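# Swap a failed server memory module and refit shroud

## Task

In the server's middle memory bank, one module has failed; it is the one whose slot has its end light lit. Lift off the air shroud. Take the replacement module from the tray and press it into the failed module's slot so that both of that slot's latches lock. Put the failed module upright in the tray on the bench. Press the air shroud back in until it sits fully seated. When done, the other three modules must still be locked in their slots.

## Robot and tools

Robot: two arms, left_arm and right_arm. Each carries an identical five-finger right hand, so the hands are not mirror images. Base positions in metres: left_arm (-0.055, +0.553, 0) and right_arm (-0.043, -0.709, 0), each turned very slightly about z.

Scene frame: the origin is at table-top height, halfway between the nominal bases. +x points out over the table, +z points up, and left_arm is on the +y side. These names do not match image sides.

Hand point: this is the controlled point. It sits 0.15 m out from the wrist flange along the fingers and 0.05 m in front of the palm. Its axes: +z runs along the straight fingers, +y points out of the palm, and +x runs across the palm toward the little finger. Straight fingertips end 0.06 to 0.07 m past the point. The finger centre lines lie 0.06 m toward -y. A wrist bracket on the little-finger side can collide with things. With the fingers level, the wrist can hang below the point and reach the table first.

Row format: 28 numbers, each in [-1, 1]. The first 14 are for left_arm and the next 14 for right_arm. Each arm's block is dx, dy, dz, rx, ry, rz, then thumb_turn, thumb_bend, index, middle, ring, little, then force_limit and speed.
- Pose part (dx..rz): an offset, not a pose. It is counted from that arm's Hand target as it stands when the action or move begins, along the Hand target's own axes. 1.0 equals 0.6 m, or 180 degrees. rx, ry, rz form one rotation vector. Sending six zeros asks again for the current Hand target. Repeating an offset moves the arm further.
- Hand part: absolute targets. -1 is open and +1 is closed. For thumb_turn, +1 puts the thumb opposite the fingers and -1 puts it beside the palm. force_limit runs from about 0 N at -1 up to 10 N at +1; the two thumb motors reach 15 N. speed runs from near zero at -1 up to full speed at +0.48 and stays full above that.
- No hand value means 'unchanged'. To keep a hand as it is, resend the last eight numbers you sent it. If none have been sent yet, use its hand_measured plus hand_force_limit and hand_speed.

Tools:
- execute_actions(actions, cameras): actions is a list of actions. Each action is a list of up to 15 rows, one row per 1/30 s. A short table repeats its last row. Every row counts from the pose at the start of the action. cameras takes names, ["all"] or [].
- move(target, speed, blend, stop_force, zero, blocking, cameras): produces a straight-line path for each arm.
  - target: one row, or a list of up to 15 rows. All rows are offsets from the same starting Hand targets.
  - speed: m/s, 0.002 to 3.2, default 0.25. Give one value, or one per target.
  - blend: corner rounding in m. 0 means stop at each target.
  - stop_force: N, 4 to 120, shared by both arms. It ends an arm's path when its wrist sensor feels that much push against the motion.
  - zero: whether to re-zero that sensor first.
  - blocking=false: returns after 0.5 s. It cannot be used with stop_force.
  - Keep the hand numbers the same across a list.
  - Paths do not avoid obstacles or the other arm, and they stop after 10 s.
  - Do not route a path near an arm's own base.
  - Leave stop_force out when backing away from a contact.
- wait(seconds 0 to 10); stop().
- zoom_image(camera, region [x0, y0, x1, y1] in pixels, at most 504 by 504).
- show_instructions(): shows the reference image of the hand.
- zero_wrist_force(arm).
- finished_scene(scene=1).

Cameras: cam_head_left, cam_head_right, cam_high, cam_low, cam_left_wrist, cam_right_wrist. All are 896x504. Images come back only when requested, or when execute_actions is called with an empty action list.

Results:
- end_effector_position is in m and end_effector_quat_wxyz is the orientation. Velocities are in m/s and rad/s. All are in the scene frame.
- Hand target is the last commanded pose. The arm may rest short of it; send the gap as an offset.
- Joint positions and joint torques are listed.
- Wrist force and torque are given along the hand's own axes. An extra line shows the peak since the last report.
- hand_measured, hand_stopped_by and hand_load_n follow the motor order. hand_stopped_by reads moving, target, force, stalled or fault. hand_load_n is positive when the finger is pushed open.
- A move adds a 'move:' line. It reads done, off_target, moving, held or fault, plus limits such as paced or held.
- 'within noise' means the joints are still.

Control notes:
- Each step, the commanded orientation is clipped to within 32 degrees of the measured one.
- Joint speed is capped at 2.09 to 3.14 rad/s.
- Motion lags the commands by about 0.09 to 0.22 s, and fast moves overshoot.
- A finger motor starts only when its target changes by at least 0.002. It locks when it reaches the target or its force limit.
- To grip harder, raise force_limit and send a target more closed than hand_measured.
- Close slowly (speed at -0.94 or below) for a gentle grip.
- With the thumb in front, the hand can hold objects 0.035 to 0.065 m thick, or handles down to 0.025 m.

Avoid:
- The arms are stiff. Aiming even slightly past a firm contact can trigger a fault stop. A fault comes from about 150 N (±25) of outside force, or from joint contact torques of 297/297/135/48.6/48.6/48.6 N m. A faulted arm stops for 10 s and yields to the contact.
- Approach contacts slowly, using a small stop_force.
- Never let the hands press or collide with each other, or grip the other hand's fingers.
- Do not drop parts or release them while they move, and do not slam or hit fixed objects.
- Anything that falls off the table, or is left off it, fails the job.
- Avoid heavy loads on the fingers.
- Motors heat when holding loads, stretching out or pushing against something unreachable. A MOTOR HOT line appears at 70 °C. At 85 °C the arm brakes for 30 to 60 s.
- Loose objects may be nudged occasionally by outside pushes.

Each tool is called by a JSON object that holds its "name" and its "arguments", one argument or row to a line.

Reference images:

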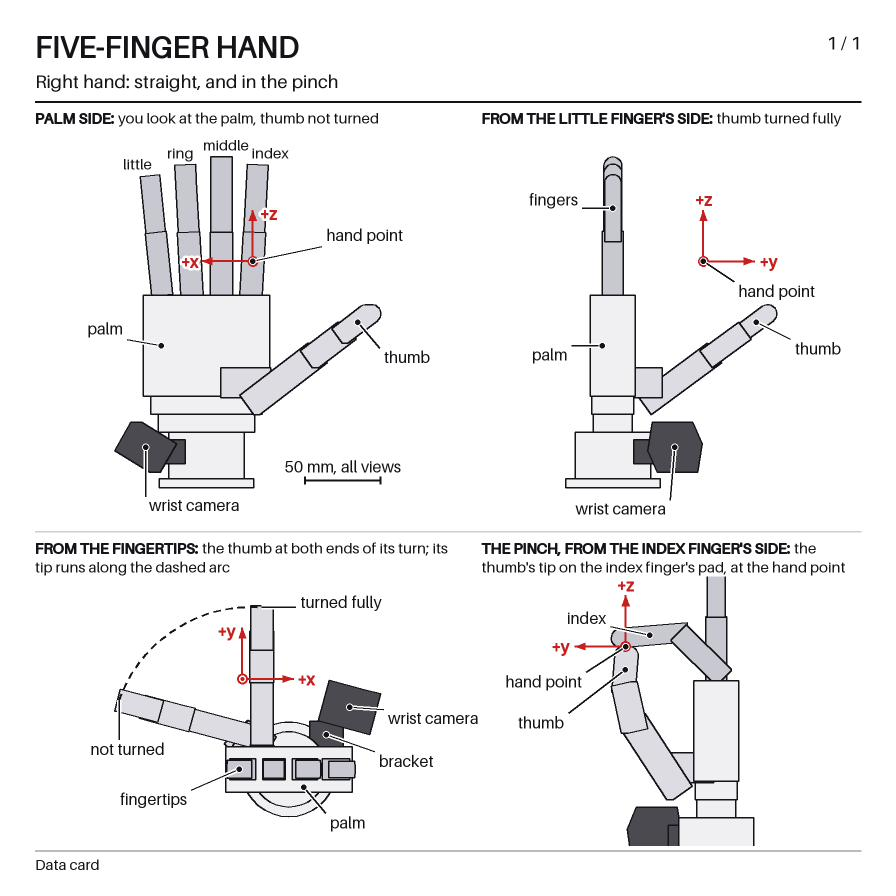

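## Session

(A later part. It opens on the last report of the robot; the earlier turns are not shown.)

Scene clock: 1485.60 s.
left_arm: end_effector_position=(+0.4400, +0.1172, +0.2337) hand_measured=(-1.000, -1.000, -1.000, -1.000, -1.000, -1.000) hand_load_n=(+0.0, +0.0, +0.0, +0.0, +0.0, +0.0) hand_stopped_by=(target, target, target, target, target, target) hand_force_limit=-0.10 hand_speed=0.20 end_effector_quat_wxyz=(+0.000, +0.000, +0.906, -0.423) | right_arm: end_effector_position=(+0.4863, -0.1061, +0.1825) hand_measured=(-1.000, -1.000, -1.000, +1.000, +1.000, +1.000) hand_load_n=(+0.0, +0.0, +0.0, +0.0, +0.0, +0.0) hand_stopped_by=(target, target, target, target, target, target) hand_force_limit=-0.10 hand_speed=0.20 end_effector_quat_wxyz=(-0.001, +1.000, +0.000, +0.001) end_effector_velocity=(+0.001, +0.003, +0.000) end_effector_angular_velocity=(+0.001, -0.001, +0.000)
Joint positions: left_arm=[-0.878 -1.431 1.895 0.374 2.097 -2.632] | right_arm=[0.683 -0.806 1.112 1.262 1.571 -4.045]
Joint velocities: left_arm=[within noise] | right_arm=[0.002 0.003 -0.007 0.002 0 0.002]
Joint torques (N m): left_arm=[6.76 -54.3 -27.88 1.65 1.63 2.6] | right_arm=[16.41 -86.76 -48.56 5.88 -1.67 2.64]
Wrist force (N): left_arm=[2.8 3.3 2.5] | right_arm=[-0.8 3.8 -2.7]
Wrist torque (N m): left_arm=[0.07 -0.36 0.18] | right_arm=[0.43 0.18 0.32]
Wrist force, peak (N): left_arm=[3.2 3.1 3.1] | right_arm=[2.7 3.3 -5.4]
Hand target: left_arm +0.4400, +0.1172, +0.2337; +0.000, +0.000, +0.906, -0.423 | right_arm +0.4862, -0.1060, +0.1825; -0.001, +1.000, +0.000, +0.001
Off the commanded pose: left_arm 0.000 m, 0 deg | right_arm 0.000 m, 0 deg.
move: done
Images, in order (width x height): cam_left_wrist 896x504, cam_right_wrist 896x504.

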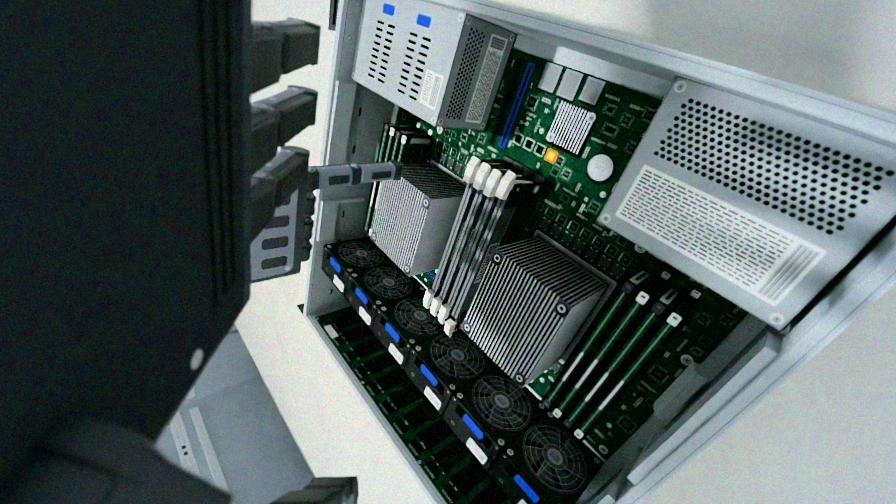

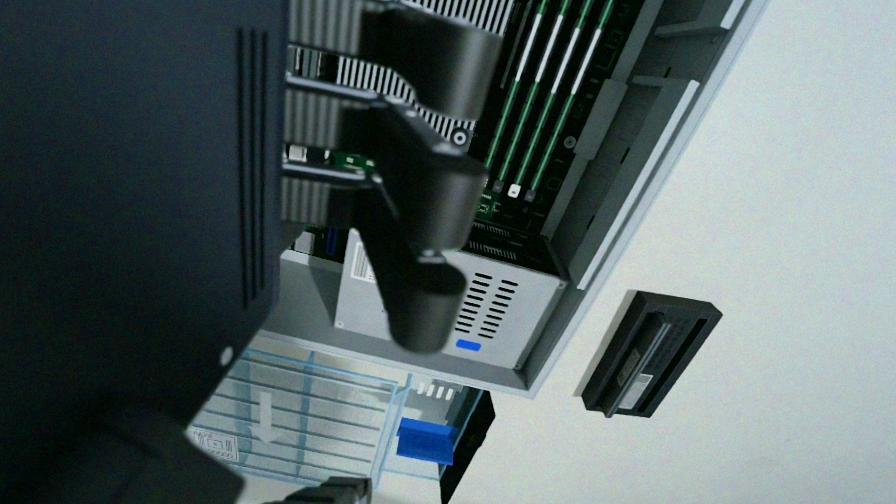

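{"name": "move", "arguments": {
  "target": [0,0,0,0,0,0,-1,-1,-1,-1,-1,-1,-0.1,0.2,0.0833,0.25,-0.1333,0,0,0,-1,-1,-1,1,1,1,-0.1,0.2],
  "speed": 0.15,
  "cameras": ["cam_right_wrist"]
}}

{"name": "move", "arguments": {
  "target": [0.0425,0.0098,0.18,0,-0.2298,-0.1929,-1,-1,-1,-1,-1,-1,-0.1,0.2,0,0,0,0,0,0,-1,-1,-1,1,1,1,-0.1,0.2],
  "speed": 0.15,
  "cameras": ["cam_left_wrist","cam_right_wrist"]
}}

Scene clock: 1531.80 s.
left_arm: end_effector_position=(+0.4400, +0.1172, +0.2337) hand_measured=(-1.000, -1.000, -1.000, -1.000, -1.000, -1.000) hand_load_n=(+0.0, +0.0, +0.0, +0.0, +0.0, +0.0) hand_stopped_by=(target, target, target, target, target, target) hand_force_limit=-0.10 hand_speed=0.20 end_effector_quat_wxyz=(+0.000, +0.000, +0.906, -0.423) | right_arm: end_effector_position=(+0.5359, -0.2561, +0.2624) hand_measured=(-1.000, -1.000, -1.000, +1.000, +1.000, +1.000) hand_load_n=(+0.0, +0.0, +0.0, +0.0, +0.0, +0.0) hand_stopped_by=(target, target, target, target, target, target) hand_force_limit=-0.10 hand_speed=0.20 end_effector_quat_wxyz=(-0.001, +1.000, +0.000, +0.000)
Joint positions: left_arm=[-0.878 -1.431 1.895 0.374 2.097 -2.632] | right_arm=[0.495 -0.969 1.246 1.293 1.57 -4.233]
Joint torques (N m): left_arm=[5.12 -56.92 -26.66 1.39 2.32 3.47] | right_arm=[-4.64 -86.56 -48.68 0.75 -1.14 2]
Wrist force (N): left_arm=[2.6 2.9 2.6] | right_arm=[-0.9 3.4 -2.6]
Wrist torque (N m): left_arm=[0.01 -0.34 0.15] | right_arm=[0.36 0.23 0.16]
Wrist force, peak (N): left_arm=[3.0 3.5 2.6] | right_arm=[-0.6 4.6 -4.1]
Hand target: left_arm +0.4400, +0.1172, +0.2337; +0.000, +0.000, +0.906, -0.423 | right_arm +0.5361, -0.2561, +0.2624; -0.001, +1.000, +0.000, +0.001
Off the commanded pose: left_arm 0.000 m, 0 deg | right_arm 0.000 m, 0 deg.
move: done
Images, in order (width x height): cam_right_wrist 896x504.

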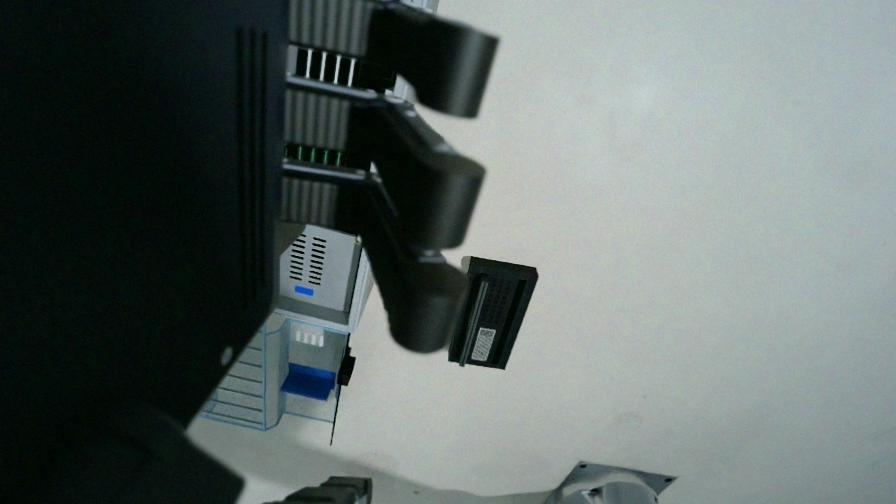

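Scene clock: 1535.40 s.
left_arm: end_effector_position=(+0.4144, +0.0382, +0.1599) hand_measured=(-1.000, -1.000, -1.000, -1.000, -1.000, -1.000) hand_load_n=(-0.5, +0.0, +0.0, +0.0, +0.0, +0.0) hand_stopped_by=(target, target, target, target, target, target) hand_force_limit=-0.10 hand_speed=0.20 end_effector_quat_wxyz=(+0.192, -0.411, +0.808, -0.377) | right_arm: end_effector_position=(+0.5361, -0.2561, +0.2624) hand_measured=(-1.000, -1.000, -1.000, +1.000, +1.000, +1.000) hand_load_n=(+0.0, +0.0, +0.0, +0.0, +0.0, +0.0) hand_stopped_by=(target, target, target, target, target, target) hand_force_limit=-0.10 hand_speed=0.20 end_effector_quat_wxyz=(-0.001, +1.000, +0.000, +0.001)
Joint positions: left_arm=[-1.296 -1.361 1.954 0.216 1.092 -3.592] | right_arm=[0.495 -0.969 1.245 1.293 1.57 -4.233]
Joint torques (N m): left_arm=[-3.43 -47.93 -23.55 -0.74 -1.07 -0.25] | right_arm=[-8.91 -78.54 -48.79 0.5 1.3 -3.11]
Wrist force (N): left_arm=[2.6 2.8 2.4] | right_arm=[-1.2 3.9 -3.0]
Wrist torque (N m): left_arm=[0.10 -0.38 0.16] | right_arm=[0.46 0.28 0.16]
Wrist force, peak (N): left_arm=[3.0 3.3 2.9] | right_arm=[-1.1 4.2 -3.1]
Hand target: left_arm +0.4144, +0.0383, +0.1598; +0.192, -0.411, +0.808, -0.377 | right_arm +0.5361, -0.2561, +0.2624; -0.001, +1.000, +0.000, +0.001
Off the commanded pose: left_arm 0.000 m, 0 deg | right_arm 0.000 m, 0 deg.
move: done
Images, in order (width x height): cam_left_wrist 896x504, cam_right_wrist 896x504.

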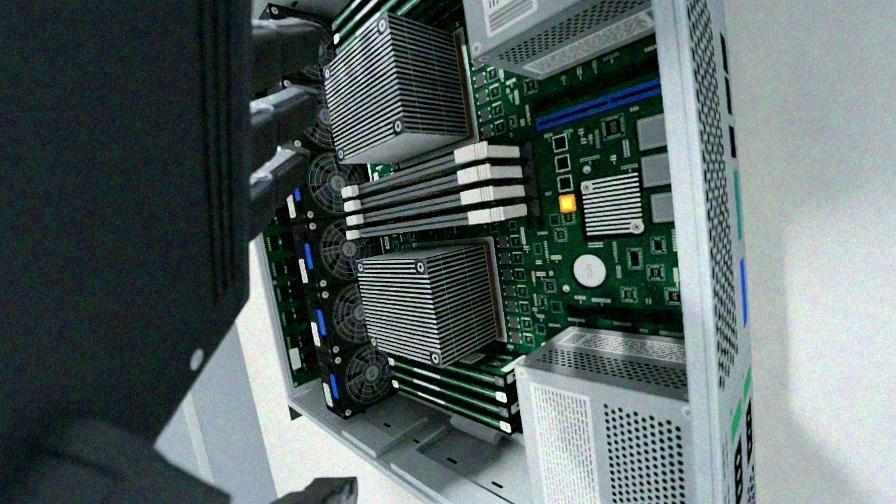

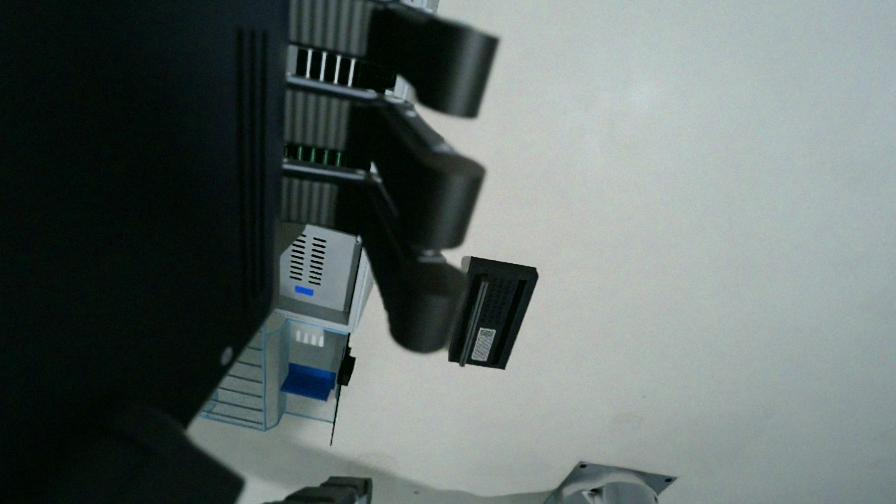

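{"name": "zoom_image", "arguments": {
  "camera": "cam_left_wrist",
  "region": [330, 120, 550, 260]
}}

{"name": "zoom_image", "arguments": {
  "camera": "cam_left_wrist",
  "region": [440, 130, 550, 240]
}}

{"name": "zoom_image", "arguments": {
  "camera": "cam_left_wrist",
  "region": [330, 160, 420, 260]
}}

Scaled by 2.291 from the camera's 896x504 image, which has a finer 1280x720 frame.

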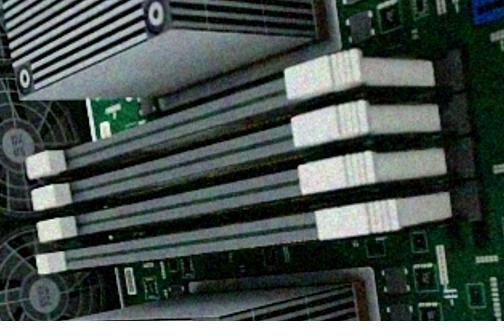

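Scaled by 4.582 from the camera's 896x504 image, which has a finer 1280x720 frame.

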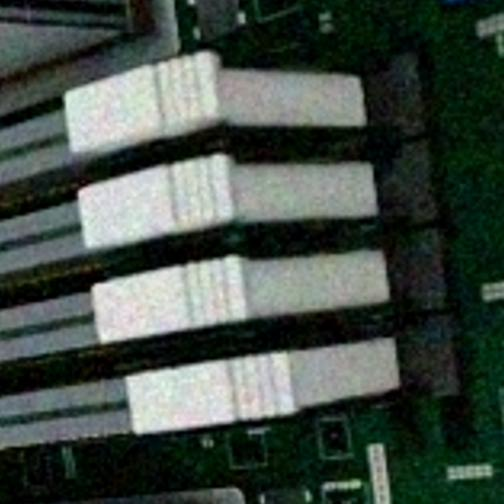

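Scaled by 5.040 from the camera's 896x504 image, which has a finer 1280x720 frame.

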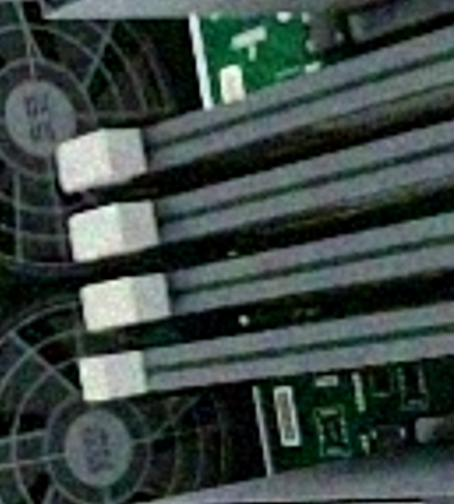

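{"name": "move", "arguments": {
  "target": [0,0.0638,0.1097,0,0,0,-1,-1,-1,-1,-1,-1,-0.1,0.2,0,0,0,0,0,0,-1,-1,-1,1,1,1,-0.1,0.2],
  "speed": 0.1,
  "cameras": ["cam_left_wrist"]
}}

Scene clock: 1567.37 s.
left_arm: end_effector_position=(+0.4353, +0.0232, +0.0882) hand_measured=(-1.000, -1.000, -1.000, -1.000, -1.000, -1.000) hand_load_n=(-0.5, +0.0, +0.0, +0.0, +0.0, +0.0) hand_stopped_by=(target, target, target, target, target, target) hand_force_limit=-0.10 hand_speed=0.20 end_effector_quat_wxyz=(+0.192, -0.411, +0.808, -0.377) | right_arm: end_effector_position=(+0.5361, -0.2561, +0.2624) hand_measured=(-1.000, -1.000, -1.000, +1.000, +1.000, +1.000) hand_load_n=(+0.0, +0.0, +0.0, +0.0, +0.0, +0.0) hand_stopped_by=(target, target, target, target, target, target) hand_force_limit=-0.10 hand_speed=0.20 end_effector_quat_wxyz=(-0.001, +1.000, +0.000, +0.001)
Joint positions: left_arm=[-1.267 -1.25 1.96 0.089 1.112 -3.569] | right_arm=[0.495 -0.969 1.245 1.293 1.57 -4.233]
Joint torques (N m): left_arm=[-11.23 -64.25 -44.11 4.41 -1.4 -2.27] | right_arm=[-9.74 -76.1 -48.65 0.78 1.04 -3.2]
Wrist force (N): left_arm=[2.7 3.0 2.4] | right_arm=[-1.2 3.9 -2.7]
Wrist torque (N m): left_arm=[0.13 -0.38 0.17] | right_arm=[0.44 0.27 0.16]
Wrist force, peak (N): left_arm=[2.3 3.6 3.7] | right_arm=[-1.6 3.7 -3.3]
Hand target: left_arm +0.4353, +0.0231, +0.0882; +0.192, -0.411, +0.808, -0.377 | right_arm +0.5361, -0.2561, +0.2624; -0.001, +1.000, +0.000, +0.001
Off the commanded pose: left_arm 0.000 m, 0 deg | right_arm 0.000 m, 0 deg.
move: done
Images, in order (width x height): cam_left_wrist 896x504.

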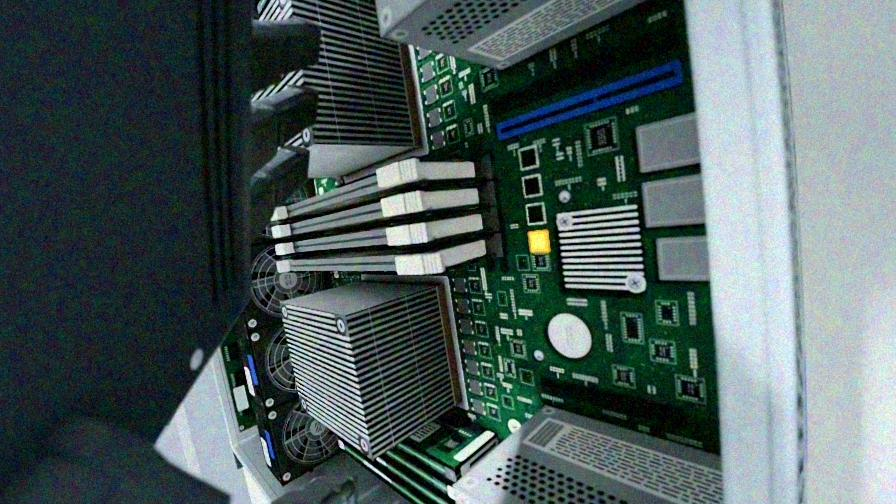

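{"name": "zoom_image", "arguments": {
  "camera": "cam_left_wrist",
  "region": [365, 145, 515, 285]
}}

{"name": "zoom_image", "arguments": {
  "camera": "cam_left_wrist",
  "region": [260, 190, 350, 280]
}}

Scaled by 3.360 from the camera's 896x504 image, which has a finer 1280x720 frame.

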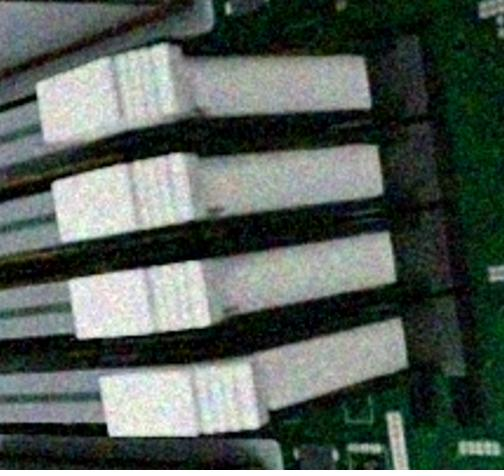

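Scaled by 5.600 from the camera's 896x504 image, which has a finer 1280x720 frame.

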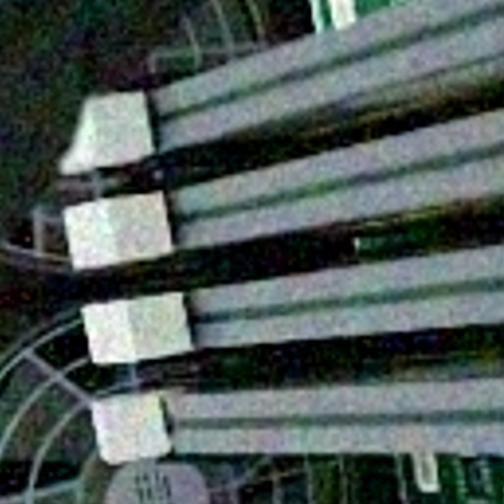

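{"name": "move", "arguments": {
  "target": [-0.1313,-0.1307,-0.2217,0,0.2298,0.1929,-1,-1,-1,-1,-1,-1,-0.1,0.2,0,0,0,0,0,0,-1,-1,-1,1,1,1,-0.1,0.2],
  "speed": 0.15
}}

{"name": "move", "arguments": {
  "target": [
    [0,0,0,0,0,0,-1,-1,-1,-1,-1,-1,-0.1,0.2,-0.018,-0.3723,0.13,0,0,0,-1,-1,-1,1,1,1,-0.1,0.2],
    [0,0,0,0,0,0,-1,-1,-1,-1,-1,-1,-0.1,0.2,-0.018,-0.3723,0.195,0,0,0,-1,-1,-1,1,1,1,-0.1,0.2]
  ],
  "speed": 0.1
}}

{"name": "move", "arguments": {
  "target": [0,0,0,0,0,0,-1,-1,-1,-1,-1,-1,-0.1,0.2,0,0,0.04,0,0,0,-1,-1,-1,1,1,1,-0.1,0.2],
  "speed": 0.006,
  "stop_force": 4,
  "cameras": ["cam_left_wrist"]
}}

Scene clock: 1601.27 s.
left_arm: end_effector_position=(+0.4401, +0.1170, +0.2337) hand_measured=(-1.000, -1.000, -1.000, -1.000, -1.000, -1.000) hand_load_n=(+0.0, +0.0, -0.5, +0.0, +0.0, +0.0) hand_stopped_by=(target, target, target, target, target, target) hand_force_limit=-0.10 hand_speed=0.20 end_effector_quat_wxyz=(+0.000, +0.000, +0.906, -0.423) | right_arm: end_effector_position=(+0.5361, -0.2561, +0.2624) hand_measured=(-1.000, -1.000, -1.000, +1.000, +1.000, +1.000) hand_load_n=(+0.0, +0.0, +0.0, +0.0, +0.0, +0.0) hand_stopped_by=(target, target, target, target, target, target) hand_force_limit=-0.10 hand_speed=0.20 end_effector_quat_wxyz=(-0.001, +1.000, +0.000, +0.001)
Joint positions: left_arm=[-0.879 -1.431 1.895 0.374 2.097 -2.633] | right_arm=[0.495 -0.969 1.245 1.293 1.57 -4.233]
Joint torques (N m): left_arm=[4.59 -55.2 -26.96 2.56 2.24 3.16] | right_arm=[-8.25 -74.69 -48.23 0.94 1.23 -3.36]
Wrist force (N): left_arm=[2.9 3.5 2.6] | right_arm=[-1.3 3.5 -3.0]
Wrist torque (N m): left_arm=[0.10 -0.37 0.28] | right_arm=[0.41 0.31 0.14]
Wrist force, peak (N): left_arm=[3.3 3.4 3.1] | right_arm=[-1.5 3.8 -3.4]
Hand target: left_arm +0.4400, +0.1171, +0.2337; +0.000, +0.000, +0.906, -0.423 | right_arm +0.5361, -0.2561, +0.2624; -0.001, +1.000, +0.000, +0.001
Off the commanded pose: left_arm 0.000 m, 0 deg | right_arm 0.000 m, 0 deg.
move: done

Scene clock: 1604.53 s.
left_arm: end_effector_position=(+0.4400, +0.1171, +0.2337) hand_measured=(-1.000, -1.000, -1.000, -1.000, -1.000, -1.000) hand_load_n=(+0.0, +0.0, +0.0, -0.5, +0.0, +0.0) hand_stopped_by=(target, target, target, target, target, target) hand_force_limit=-0.10 hand_speed=0.20 end_effector_quat_wxyz=(+0.000, +0.000, +0.906, -0.423) | right_arm: end_effector_position=(+0.5254, -0.0326, +0.1456) hand_measured=(-1.000, -1.000, -1.000, +1.000, +1.000, +1.000) hand_load_n=(+0.0, +0.0, +0.0, +0.0, +0.0, +0.0) hand_stopped_by=(target, target, target, target, target, target) hand_force_limit=-0.10 hand_speed=0.20 end_effector_quat_wxyz=(-0.001, +1.000, +0.000, +0.000)
Joint positions: left_arm=[-0.879 -1.431 1.895 0.374 2.097 -2.633] | right_arm=[0.719 -0.629 0.855 1.343 1.571 -4.009]
Joint torques (N m): left_arm=[3.34 -57.57 -26.73 3.3 2.89 4.45] | right_arm=[-11.34 -119.42 -47.61 6.84 0.94 -4.12]
Wrist force (N): left_arm=[3.1 3.6 2.4] | right_arm=[-1.1 3.7 -3.5]
Wrist torque (N m): left_arm=[0.13 -0.40 0.29] | right_arm=[0.36 0.12 0.30]
Wrist force, peak (N): left_arm=[2.9 3.4 3.3] | right_arm=[-1.2 4.3 -4.2]
Hand target: left_arm +0.4400, +0.1171, +0.2337; +0.000, +0.000, +0.906, -0.423 | right_arm +0.5254, -0.0326, +0.1457; -0.001, +1.000, +0.000, +0.001
Off the commanded pose: left_arm 0.000 m, 0 deg | right_arm 0.000 m, 0 deg.
move: done

Scene clock: 1607.77 s.
left_arm: end_effector_position=(+0.4400, +0.1171, +0.2337) hand_measured=(-1.000, -1.000, -1.000, -1.000, -1.000, -1.000) hand_load_n=(+0.0, +0.0, +0.0, +0.0, +0.0, +0.0) hand_stopped_by=(target, target, target, target, target, target) hand_force_limit=-0.10 hand_speed=0.20 end_effector_quat_wxyz=(+0.000, +0.000, +0.906, -0.423) | right_arm: end_effector_position=(+0.5254, -0.0326, +0.1334) hand_measured=(-1.000, -1.000, -1.000, +1.000, +1.000, +1.000) hand_load_n=(+0.0, +0.0, +0.0, +0.0, +0.0, +0.0) hand_stopped_by=(target, target, target, target, target, target) hand_force_limit=-0.10 hand_speed=0.20 end_effector_quat_wxyz=(-0.001, +1.000, +0.000, +0.001)
Joint positions: left_arm=[-0.879 -1.431 1.895 0.374 2.097 -2.633] | right_arm=[0.719 -0.623 0.865 1.327 1.571 -4.009]
Joint torques (N m): left_arm=[6.61 -56.97 -26.31 3.14 3.09 4.37] | right_arm=[-11.08 -115.19 -46.33 5.64 -0.91 -3.56]
Wrist force (N): left_arm=[2.6 3.2 2.6] | right_arm=[-1.2 3.7 -9.5]
Wrist torque (N m): left_arm=[0.06 -0.34 0.25] | right_arm=[0.81 0.11 0.31]
Wrist force, peak (N): left_arm=[2.9 3.8 2.7] | right_arm=[-1.2 3.7 -11.6]
Hand target: left_arm +0.4400, +0.1171, +0.2337; +0.000, +0.000, +0.906, -0.423 | right_arm +0.5254, -0.0326, +0.1334; -0.001, +1.000, +0.000, +0.001 (not the last commanded pose)
Off the commanded pose: left_arm 0.000 m, 0 deg | right_arm 0.012 m, 0 deg.
move: contact (right_arm)
Images, in order (width x height): cam_left_wrist 896x504.

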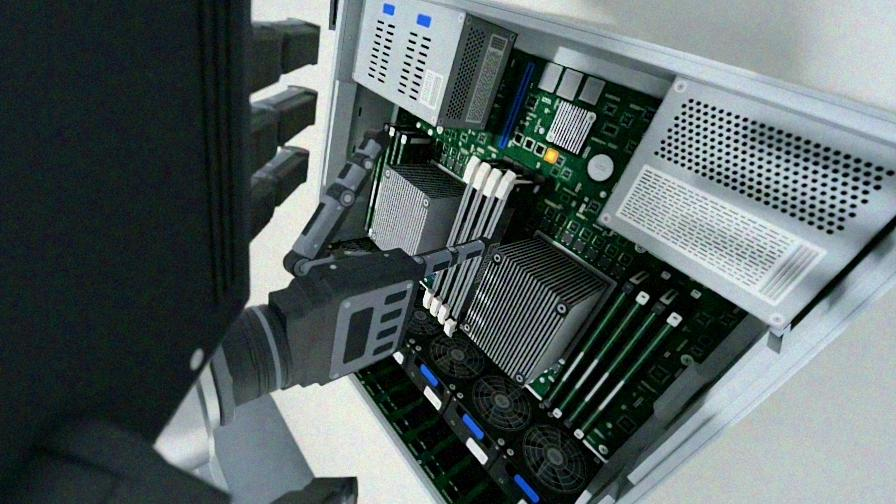

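{"name": "move", "arguments": {
  "target": [
    [0,0,0,0,0,0,-1,-1,-1,-1,-1,-1,-0.1,0.2,0,0,-0.015,0,0,0,-1,-1,-1,1,1,1,-0.1,0.2],
    [0,0,0,0,0,0,-1,-1,-1,-1,-1,-1,-0.1,0.2,0,0.0217,-0.015,0,0,0,-1,-1,-1,1,1,1,-0.1,0.2]
  ],
  "speed": 0.02
}}

{"name": "move", "arguments": {
  "target": [0,0,0,0,0,0,-1,-1,-1,-1,-1,-1,-0.1,0.2,0,0,0.04,0,0,0,-1,-1,-1,1,1,1,-0.1,0.2],
  "speed": 0.006,
  "stop_force": 4,
  "cameras": ["cam_left_wrist"]
}}

{"name": "zoom_image", "arguments": {
  "camera": "cam_left_wrist",
  "region": [400, 150, 560, 310]
}}

Scene clock: 1615.50 s.
left_arm: end_effector_position=(+0.4400, +0.1171, +0.2337) hand_measured=(-1.000, -1.000, -1.000, -1.000, -1.000, -1.000) hand_load_n=(+0.0, +0.0, +0.0, +0.0, -0.5, +0.0) hand_stopped_by=(target, target, target, target, target, target) hand_force_limit=-0.10 hand_speed=0.20 end_effector_quat_wxyz=(+0.000, +0.000, +0.906, -0.423) | right_arm: end_effector_position=(+0.5255, -0.0457, +0.1424) hand_measured=(-1.000, -1.000, -1.000, +1.000, +1.000, +1.000) hand_load_n=(+0.0, +0.0, +0.0, +0.0, +0.0, +0.0) hand_stopped_by=(target, target, target, target, target, target) hand_force_limit=-0.10 hand_speed=0.20 end_effector_quat_wxyz=(-0.001, +1.000, +0.000, +0.001)
Joint positions: left_arm=[-0.879 -1.431 1.895 0.374 2.097 -2.633] | right_arm=[0.708 -0.649 0.898 1.32 1.571 -4.02]
Joint torques (N m): left_arm=[6.22 -55.3 -25.54 3.56 2.65 4.37] | right_arm=[10.06 -95.76 -48.6 5.38 -0.97 -0.27]
Wrist force (N): left_arm=[2.9 3.0 2.6] | right_arm=[-0.8 3.8 -3.3]
Wrist torque (N m): left_arm=[0.02 -0.38 0.26] | right_arm=[0.35 0.10 0.35]
Wrist force, peak (N): left_arm=[3.2 3.5 2.8] | right_arm=[-0.9 3.4 -10.6]
Hand target: left_arm +0.4400, +0.1171, +0.2337; +0.000, +0.000, +0.906, -0.423 | right_arm +0.5254, -0.0456, +0.1424; -0.001, +1.000, +0.000, +0.001
Off the commanded pose: left_arm 0.000 m, 0 deg | right_arm 0.000 m, 0 deg.
move: done

Scene clock: 1618.60 s.
left_arm: end_effector_position=(+0.4400, +0.1171, +0.2337) hand_measured=(-1.000, -1.000, -1.000, -1.000, -1.000, -1.000) hand_load_n=(+0.0, +0.0, +0.0, +0.0, +0.0, +0.0) hand_stopped_by=(target, target, target, target, target, target) hand_force_limit=-0.10 hand_speed=0.20 end_effector_quat_wxyz=(+0.000, +0.000, +0.906, -0.423) | right_arm: end_effector_position=(+0.5254, -0.0456, +0.1309) hand_measured=(-1.000, -1.000, -1.000, +1.000, +1.000, +1.000) hand_load_n=(+0.0, +0.5, +0.0, +0.0, +0.0, +0.0) hand_stopped_by=(target, target, target, target, target, target) hand_force_limit=-0.10 hand_speed=0.20 end_effector_quat_wxyz=(-0.001, +1.000, +0.000, +0.001)
Joint positions: left_arm=[-0.879 -1.431 1.895 0.374 2.097 -2.633] | right_arm=[0.709 -0.642 0.907 1.305 1.571 -4.019]
Joint torques (N m): left_arm=[2.92 -54.19 -27.46 3.33 3.16 4.47] | right_arm=[13.06 -112.57 -46.08 5.5 -0.92 3.02]
Wrist force (N): left_arm=[2.5 3.3 2.7] | right_arm=[-0.5 3.9 -10.3]
Wrist torque (N m): left_arm=[0.06 -0.33 0.25] | right_arm=[0.83 0.06 0.38]
Wrist force, peak (N): left_arm=[3.0 3.4 2.8] | right_arm=[-0.9 3.7 -12.2]
Hand target: left_arm +0.4400, +0.1171, +0.2337; +0.000, +0.000, +0.906, -0.423 | right_arm +0.5254, -0.0456, +0.1309; -0.001, +1.000, +0.000, +0.001 (not the last commanded pose)
Off the commanded pose: left_arm 0.000 m, 0 deg | right_arm 0.013 m, 0 deg.
move: contact (right_arm)
Images, in order (width x height): cam_left_wrist 896x504.

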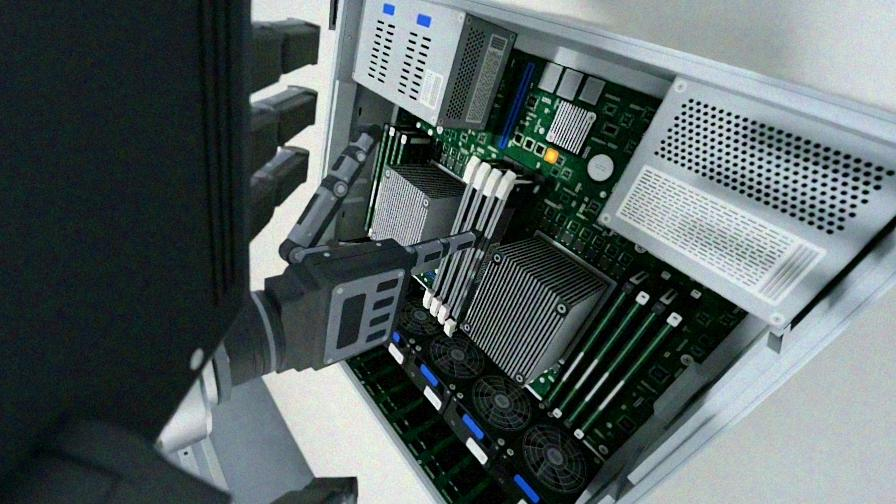

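Scaled by 3.150 from the camera's 896x504 image, which has a finer 1280x720 frame.

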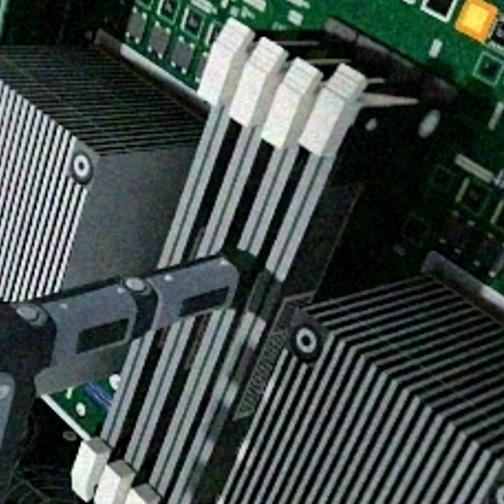

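{"name": "move", "arguments": {
  "target": [
    [0,0,0,0,0,0,-1,-1,-1,-1,-1,-1,-0.1,0.2,0,0,-0.1,0,0,0,-1,-1,-1,-1,-1,-1,-0.1,0.2],
    [0,0,0,0,0,0,-1,-1,-1,-1,-1,-1,-0.1,0.2,0.176,-0.1577,-0.1568,0,0,0,-1,-1,-1,-1,-1,-1,-0.1,0.2]
  ],
  "speed": 0.1,
  "cameras": ["cam_right_wrist"]
}}

Scene clock: 1704.27 s.
left_arm: end_effector_position=(+0.4400, +0.1171, +0.2337) hand_measured=(-1.000, -1.000, -1.000, -1.000, -1.000, -1.000) hand_load_n=(+0.0, +0.0, -0.5, +0.0, +0.0, +0.0) hand_stopped_by=(target, target, target, target, target, target) hand_force_limit=-0.10 hand_speed=0.20 end_effector_quat_wxyz=(+0.000, +0.000, +0.906, -0.423) | right_arm: end_effector_position=(+0.6293, +0.0468, +0.2246) hand_measured=(-1.000, -1.000, -1.000, -1.000, -1.000, -1.000) hand_load_n=(+0.0, +0.0, +0.0, +0.0, +0.0, +0.0) hand_stopped_by=(target, target, target, target, target, target) hand_force_limit=-0.10 hand_speed=0.20 end_effector_quat_wxyz=(-0.062, +0.997, +0.005, +0.055)
Joint positions: left_arm=[-0.879 -1.431 1.895 0.374 2.097 -2.633] | right_arm=[0.707 -0.306 0.035 1.678 1.543 -4.03]
Joint torques (N m): left_arm=[4.62 -54.07 -27.32 3.31 2.89 4.13] | right_arm=[10.11 -110.28 -35.93 1.94 1.18 2.57]
Wrist force (N): left_arm=[2.7 2.9 2.8] | right_arm=[-0.5 3.6 -3.0]
Wrist torque (N m): left_arm=[-0.01 -0.35 0.24] | right_arm=[0.42 0.21 0.37]
Wrist force, peak (N): left_arm=[3.2 3.7 2.7] | right_arm=[-0.2 3.9 -10.9]
Hand target: left_arm +0.4400, +0.1171, +0.2337; +0.000, +0.000, +0.906, -0.423 | right_arm +0.6310, +0.0489, +0.2252; -0.001, +1.000, +0.000, +0.001
Off the commanded pose: left_arm 0.000 m, 0 deg | right_arm 0.003 m, 9 deg.
elbow stopped short (right arm): the move would have taken joint 3 (elbow) straighter than the controller allows.
move: off_target (right_arm)
Images, in order (width x height): cam_right_wrist 896x504.

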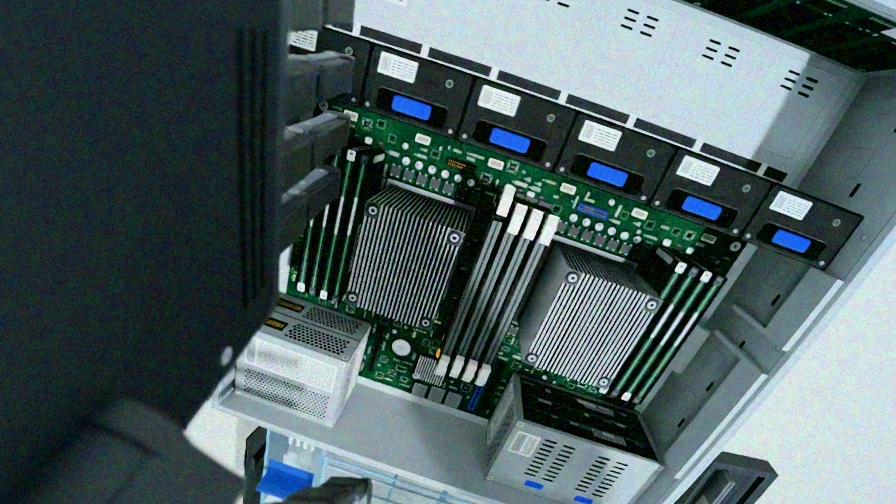

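{"name": "zoom_image", "arguments": {
  "camera": "cam_right_wrist",
  "region": [340, 170, 600, 400]
}}

{"name": "zoom_image", "arguments": {
  "camera": "cam_right_wrist",
  "region": [440, 180, 570, 290]
}}

{"name": "zoom_image", "arguments": {
  "camera": "cam_right_wrist",
  "region": [400, 290, 530, 400]
}}

Scaled by 1.938 from the camera's 896x504 image, which has a finer 1280x720 frame.

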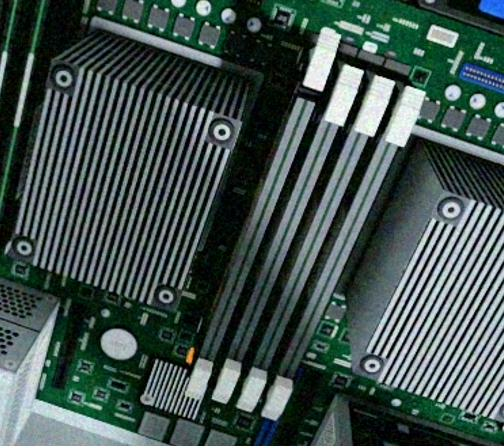

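Scaled by 3.877 from the camera's 896x504 image, which has a finer 1280x720 frame.

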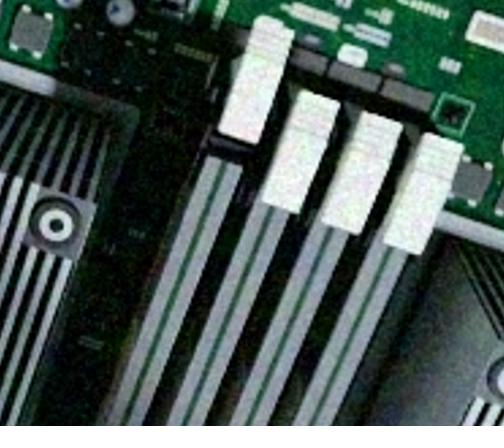

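Scaled by 3.877 from the camera's 896x504 image, which has a finer 1280x720 frame.

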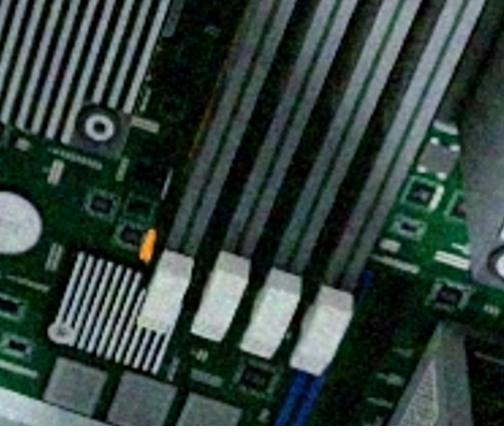

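{"name": "move", "arguments": {
  "target": [
    [0,0,0,0,0,0,-1,-1,-1,-1,-1,-1,-0.1,0.2,-0.2183,0.1373,0.117,0,0,0,-1,-1,-1,1,1,1,-0.1,0.2],
    [0,0,0,0,0,0,-1,-1,-1,-1,-1,-1,-0.1,0.2,-0.2183,0.1373,0.151,0,0,0,-1,-1,-1,1,1,1,-0.1,0.2]
  ],
  "speed": [0.1, 0.03],
  "cameras": ["cam_left_wrist"]
}}

{"name": "move", "arguments": {
  "target": [0,0,0,0,0,0,-1,-1,-1,-1,-1,-1,-0.1,0.2,-0.05,0,0,0,0,0,-1,-1,-1,1,1,1,-0.1,0.2],
  "speed": 0.006,
  "stop_force": 20,
  "cameras": ["cam_left_wrist"]
}}

{"name": "zoom_image", "arguments": {
  "camera": "cam_left_wrist",
  "region": [420, 140, 540, 300]
}}

Scene clock: 1728.33 s.
left_arm: end_effector_position=(+0.4400, +0.1171, +0.2337) hand_measured=(-1.000, -1.000, -1.000, -1.000, -1.000, -1.000) hand_load_n=(+0.0, +0.0, +0.0, +0.0, +0.0, +0.0) hand_stopped_by=(target, target, target, target, target, target) hand_force_limit=-0.10 hand_speed=0.20 end_effector_quat_wxyz=(+0.000, +0.000, +0.906, -0.423) | right_arm: end_effector_position=(+0.5000, -0.0334, +0.1341) hand_measured=(-1.000, -1.000, -1.000, +1.000, +1.000, +1.000) hand_load_n=(+0.0, +0.0, +0.0, +0.0, +0.0, +0.0) hand_stopped_by=(target, target, target, target, target, target) hand_force_limit=-0.10 hand_speed=0.20 end_effector_quat_wxyz=(-0.001, +1.000, +0.000, +0.001)
Joint positions: left_arm=[-0.879 -1.431 1.895 0.374 2.097 -2.633] | right_arm=[0.737 -0.657 0.928 1.298 1.571 -3.991]
Joint torques (N m): left_arm=[5.48 -57.71 -27.75 3.31 2.91 4] | right_arm=[-11.07 -116.88 -46.03 6.45 -1.82 -4]
Wrist force (N): left_arm=[2.8 3.7 2.7] | right_arm=[-0.5 3.5 -3.3]
Wrist torque (N m): left_arm=[0.13 -0.37 0.28] | right_arm=[0.31 0.06 0.27]
Wrist force, peak (N): left_arm=[2.9 3.6 3.1] | right_arm=[-0.6 4.5 -3.3]
Hand target: left_arm +0.4400, +0.1171, +0.2337; +0.000, +0.000, +0.906, -0.423 | right_arm +0.5001, -0.0333, +0.1344; -0.001, +1.000, +0.000, +0.001
Off the commanded pose: left_arm 0.000 m, 0 deg | right_arm 0.000 m, 0 deg.
move: done
Images, in order (width x height): cam_left_wrist 896x504.

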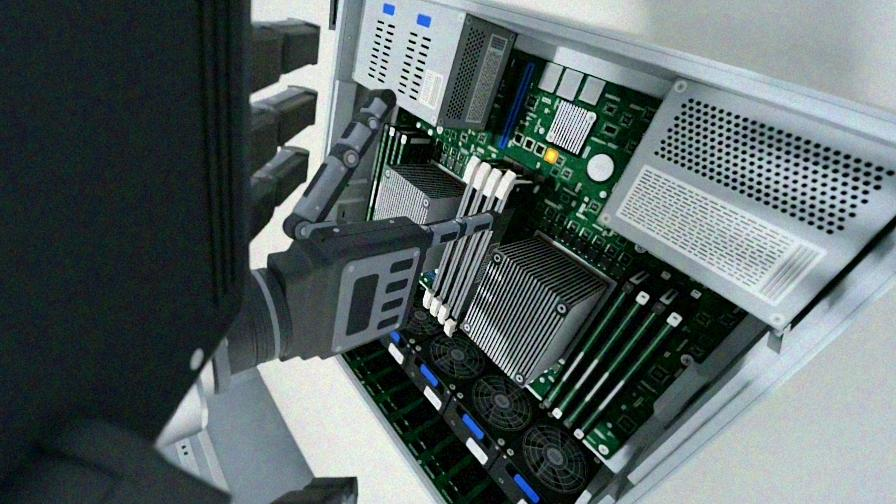

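Scene clock: 1733.13 s.
left_arm: end_effector_position=(+0.4400, +0.1171, +0.2337) hand_measured=(-1.000, -1.000, -1.000, -1.000, -1.000, -1.000) hand_load_n=(+0.0, +0.0, +0.0, +0.0, +0.0, +0.0) hand_stopped_by=(target, target, target, target, target, target) hand_force_limit=-0.10 hand_speed=0.20 end_effector_quat_wxyz=(+0.000, +0.000, +0.906, -0.423) | right_arm: end_effector_position=(+0.4781, -0.0333, +0.1344) hand_measured=(-1.000, -1.000, -1.000, +1.000, +1.000, +1.000) hand_load_n=(+0.0, +0.0, +0.0, +0.0, +0.0, +0.0) hand_stopped_by=(target, target, target, target, target, target) hand_force_limit=-0.10 hand_speed=0.20 end_effector_quat_wxyz=(-0.001, +1.000, +0.000, +0.001)
Joint positions: left_arm=[-0.879 -1.431 1.895 0.374 2.097 -2.633] | right_arm=[0.753 -0.683 0.977 1.275 1.571 -3.975]
Joint torques (N m): left_arm=[5.36 -54.4 -27.44 3.2 3.1 3.99] | right_arm=[0.75 -72.93 -32.3 8.09 -2.36 -3.97]
Wrist force (N): left_arm=[2.7 3.2 2.9] | right_arm=[17.8 2.8 -24.7]
Wrist torque (N m): left_arm=[0.04 -0.36 0.26] | right_arm=[1.68 1.61 1.35]
Wrist force, peak (N): left_arm=[3.7 3.2 3.1] | right_arm=[21.1 2.5 -25.1]
Hand target: left_arm +0.4400, +0.1171, +0.2337; +0.000, +0.000, +0.906, -0.423 | right_arm +0.4781, -0.0333, +0.1344; -0.001, +1.000, +0.000, +0.001 (not the last commanded pose)
Off the commanded pose: left_arm 0.000 m, 0 deg | right_arm 0.008 m, 0 deg.
move: contact (right_arm)
Images, in order (width x height): cam_left_wrist 896x504.

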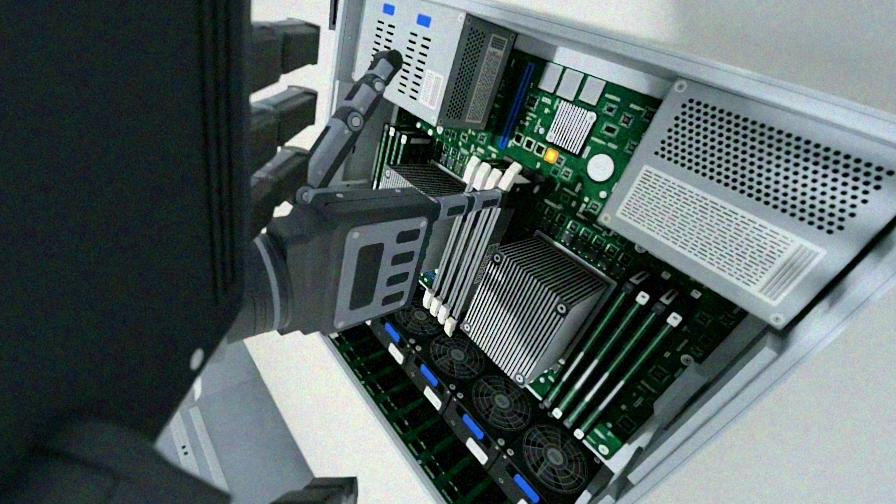

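Scaled by 3.150 from the camera's 896x504 image, which has a finer 1280x720 frame.

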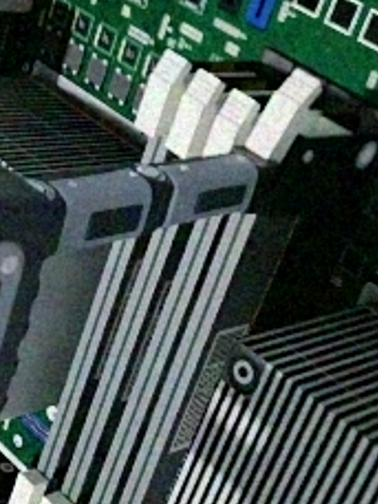

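{"name": "move", "arguments": {
  "target": [
    [0,0,0,0,0,0,-1,-1,-1,-1,-1,-1,-0.1,0.2,0,0,-0.05,0,0,0,-1,-1,-1,1,1,1,-0.1,0.2],
    [0,0,0,0,0,0,-1,-1,-1,-1,-1,-1,-0.1,0.2,0.2347,-0.1053,-0.15,0,0,0,-1,-1,-1,-1,-1,-1,-0.1,0.2]
  ],
  "speed": 0.1,
  "cameras": ["cam_right_wrist"]
}}

{"name": "zoom_image", "arguments": {
  "camera": "cam_right_wrist",
  "region": [380, 180, 600, 400]
}}

Scene clock: 1740.93 s.
left_arm: end_effector_position=(+0.4400, +0.1171, +0.2337) hand_measured=(-1.000, -1.000, -1.000, -1.000, -1.000, -1.000) hand_load_n=(+0.0, +0.0, +0.0, +0.0, +0.0, +0.0) hand_stopped_by=(target, target, target, target, target, target) hand_force_limit=-0.10 hand_speed=0.20 end_effector_quat_wxyz=(+0.000, +0.000, +0.906, -0.423) | right_arm: end_effector_position=(+0.6172, +0.0278, +0.2240) hand_measured=(-1.000, -1.000, -1.000, -1.000, -1.000, -1.000) hand_load_n=(+0.0, +0.0, +0.0, +0.0, +0.0, +0.0) hand_stopped_by=(target, target, target, target, target, target) hand_force_limit=-0.10 hand_speed=0.20 end_effector_quat_wxyz=(-0.028, +0.999, +0.002, +0.024)
Joint positions: left_arm=[-0.879 -1.431 1.895 0.374 2.097 -2.633] | right_arm=[0.704 -0.293 0.035 1.756 1.558 -4.029]
Joint torques (N m): left_arm=[5.72 -56.04 -29.23 3.34 2.98 4.22] | right_arm=[12.46 -132.49 -30.47 1.86 0.49 2.7]
Wrist force (N): left_arm=[2.9 3.5 2.9] | right_arm=[-0.2 3.6 -3.0]
Wrist torque (N m): left_arm=[0.08 -0.38 0.28] | right_arm=[0.38 0.08 0.32]
Wrist force, peak (N): left_arm=[3.1 3.8 2.9] | right_arm=[18.1 2.7 -25.2]
Hand target: left_arm +0.4400, +0.1171, +0.2337; +0.000, +0.000, +0.906, -0.423 | right_arm +0.6188, +0.0297, +0.2247; -0.001, +1.000, +0.000, +0.001
Off the commanded pose: left_arm 0.000 m, 0 deg | right_arm 0.003 m, 4 deg.
elbow stopped short (right arm): the move would have taken joint 3 (elbow) straighter than the controller allows.
move: off_target (right_arm); target 2's new numbers were sent with right_arm's hand 0.003 m and 4 deg from that target
Images, in order (width x height): cam_right_wrist 896x504.

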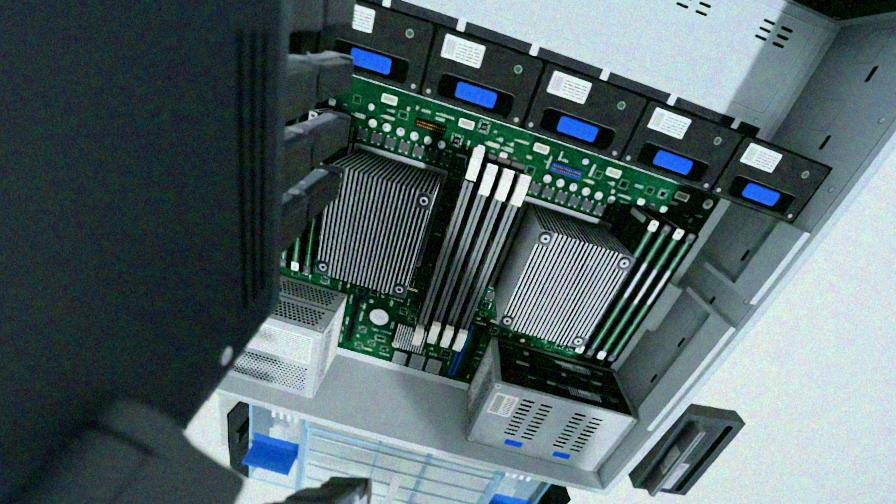

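Scaled by 2.291 from the camera's 896x504 image, which has a finer 1280x720 frame.

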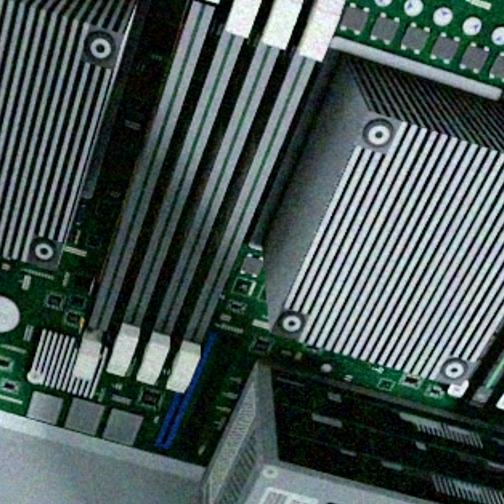

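{"name": "zoom_image", "arguments": {
  "camera": "cam_right_wrist",
  "region": [400, 290, 480, 360]
}}

{"name": "zoom_image", "arguments": {
  "camera": "cam_right_wrist",
  "region": [440, 135, 550, 225]
}}

Scaled by 6.300 from the camera's 896x504 image, which has a finer 1280x720 frame.

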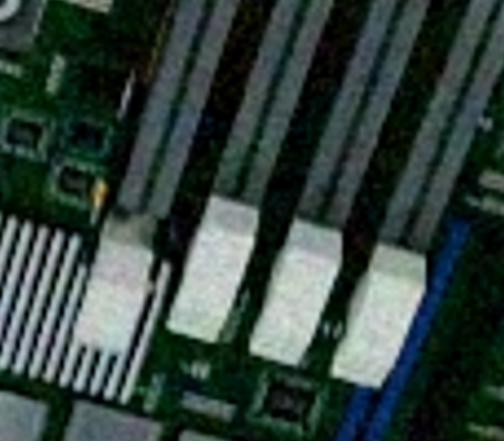

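Scaled by 4.582 from the camera's 896x504 image, which has a finer 1280x720 frame.

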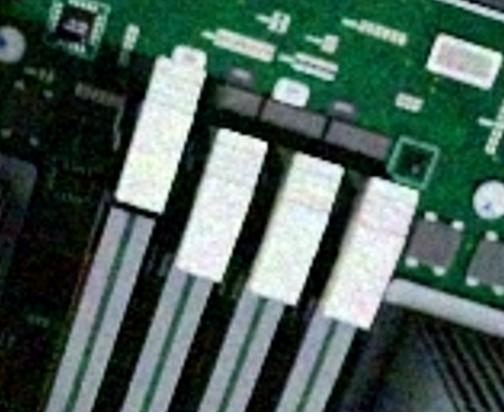

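{"name": "zoom_image", "arguments": {
  "camera": "cam_right_wrist",
  "region": [395, 240, 475, 300]
}}

{"name": "zoom_image", "arguments": {
  "camera": "cam_right_wrist",
  "region": [420, 180, 500, 240]
}}

Scaled by 6.300 from the camera's 896x504 image, which has a finer 1280x720 frame.

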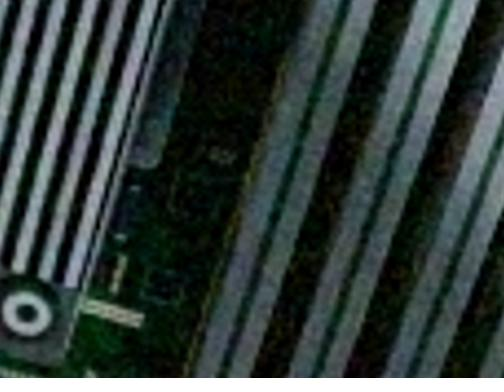

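Scaled by 6.300 from the camera's 896x504 image, which has a finer 1280x720 frame.

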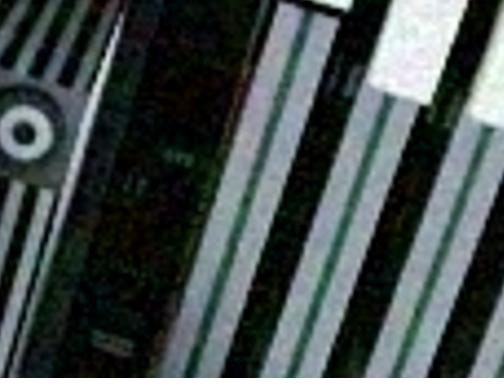

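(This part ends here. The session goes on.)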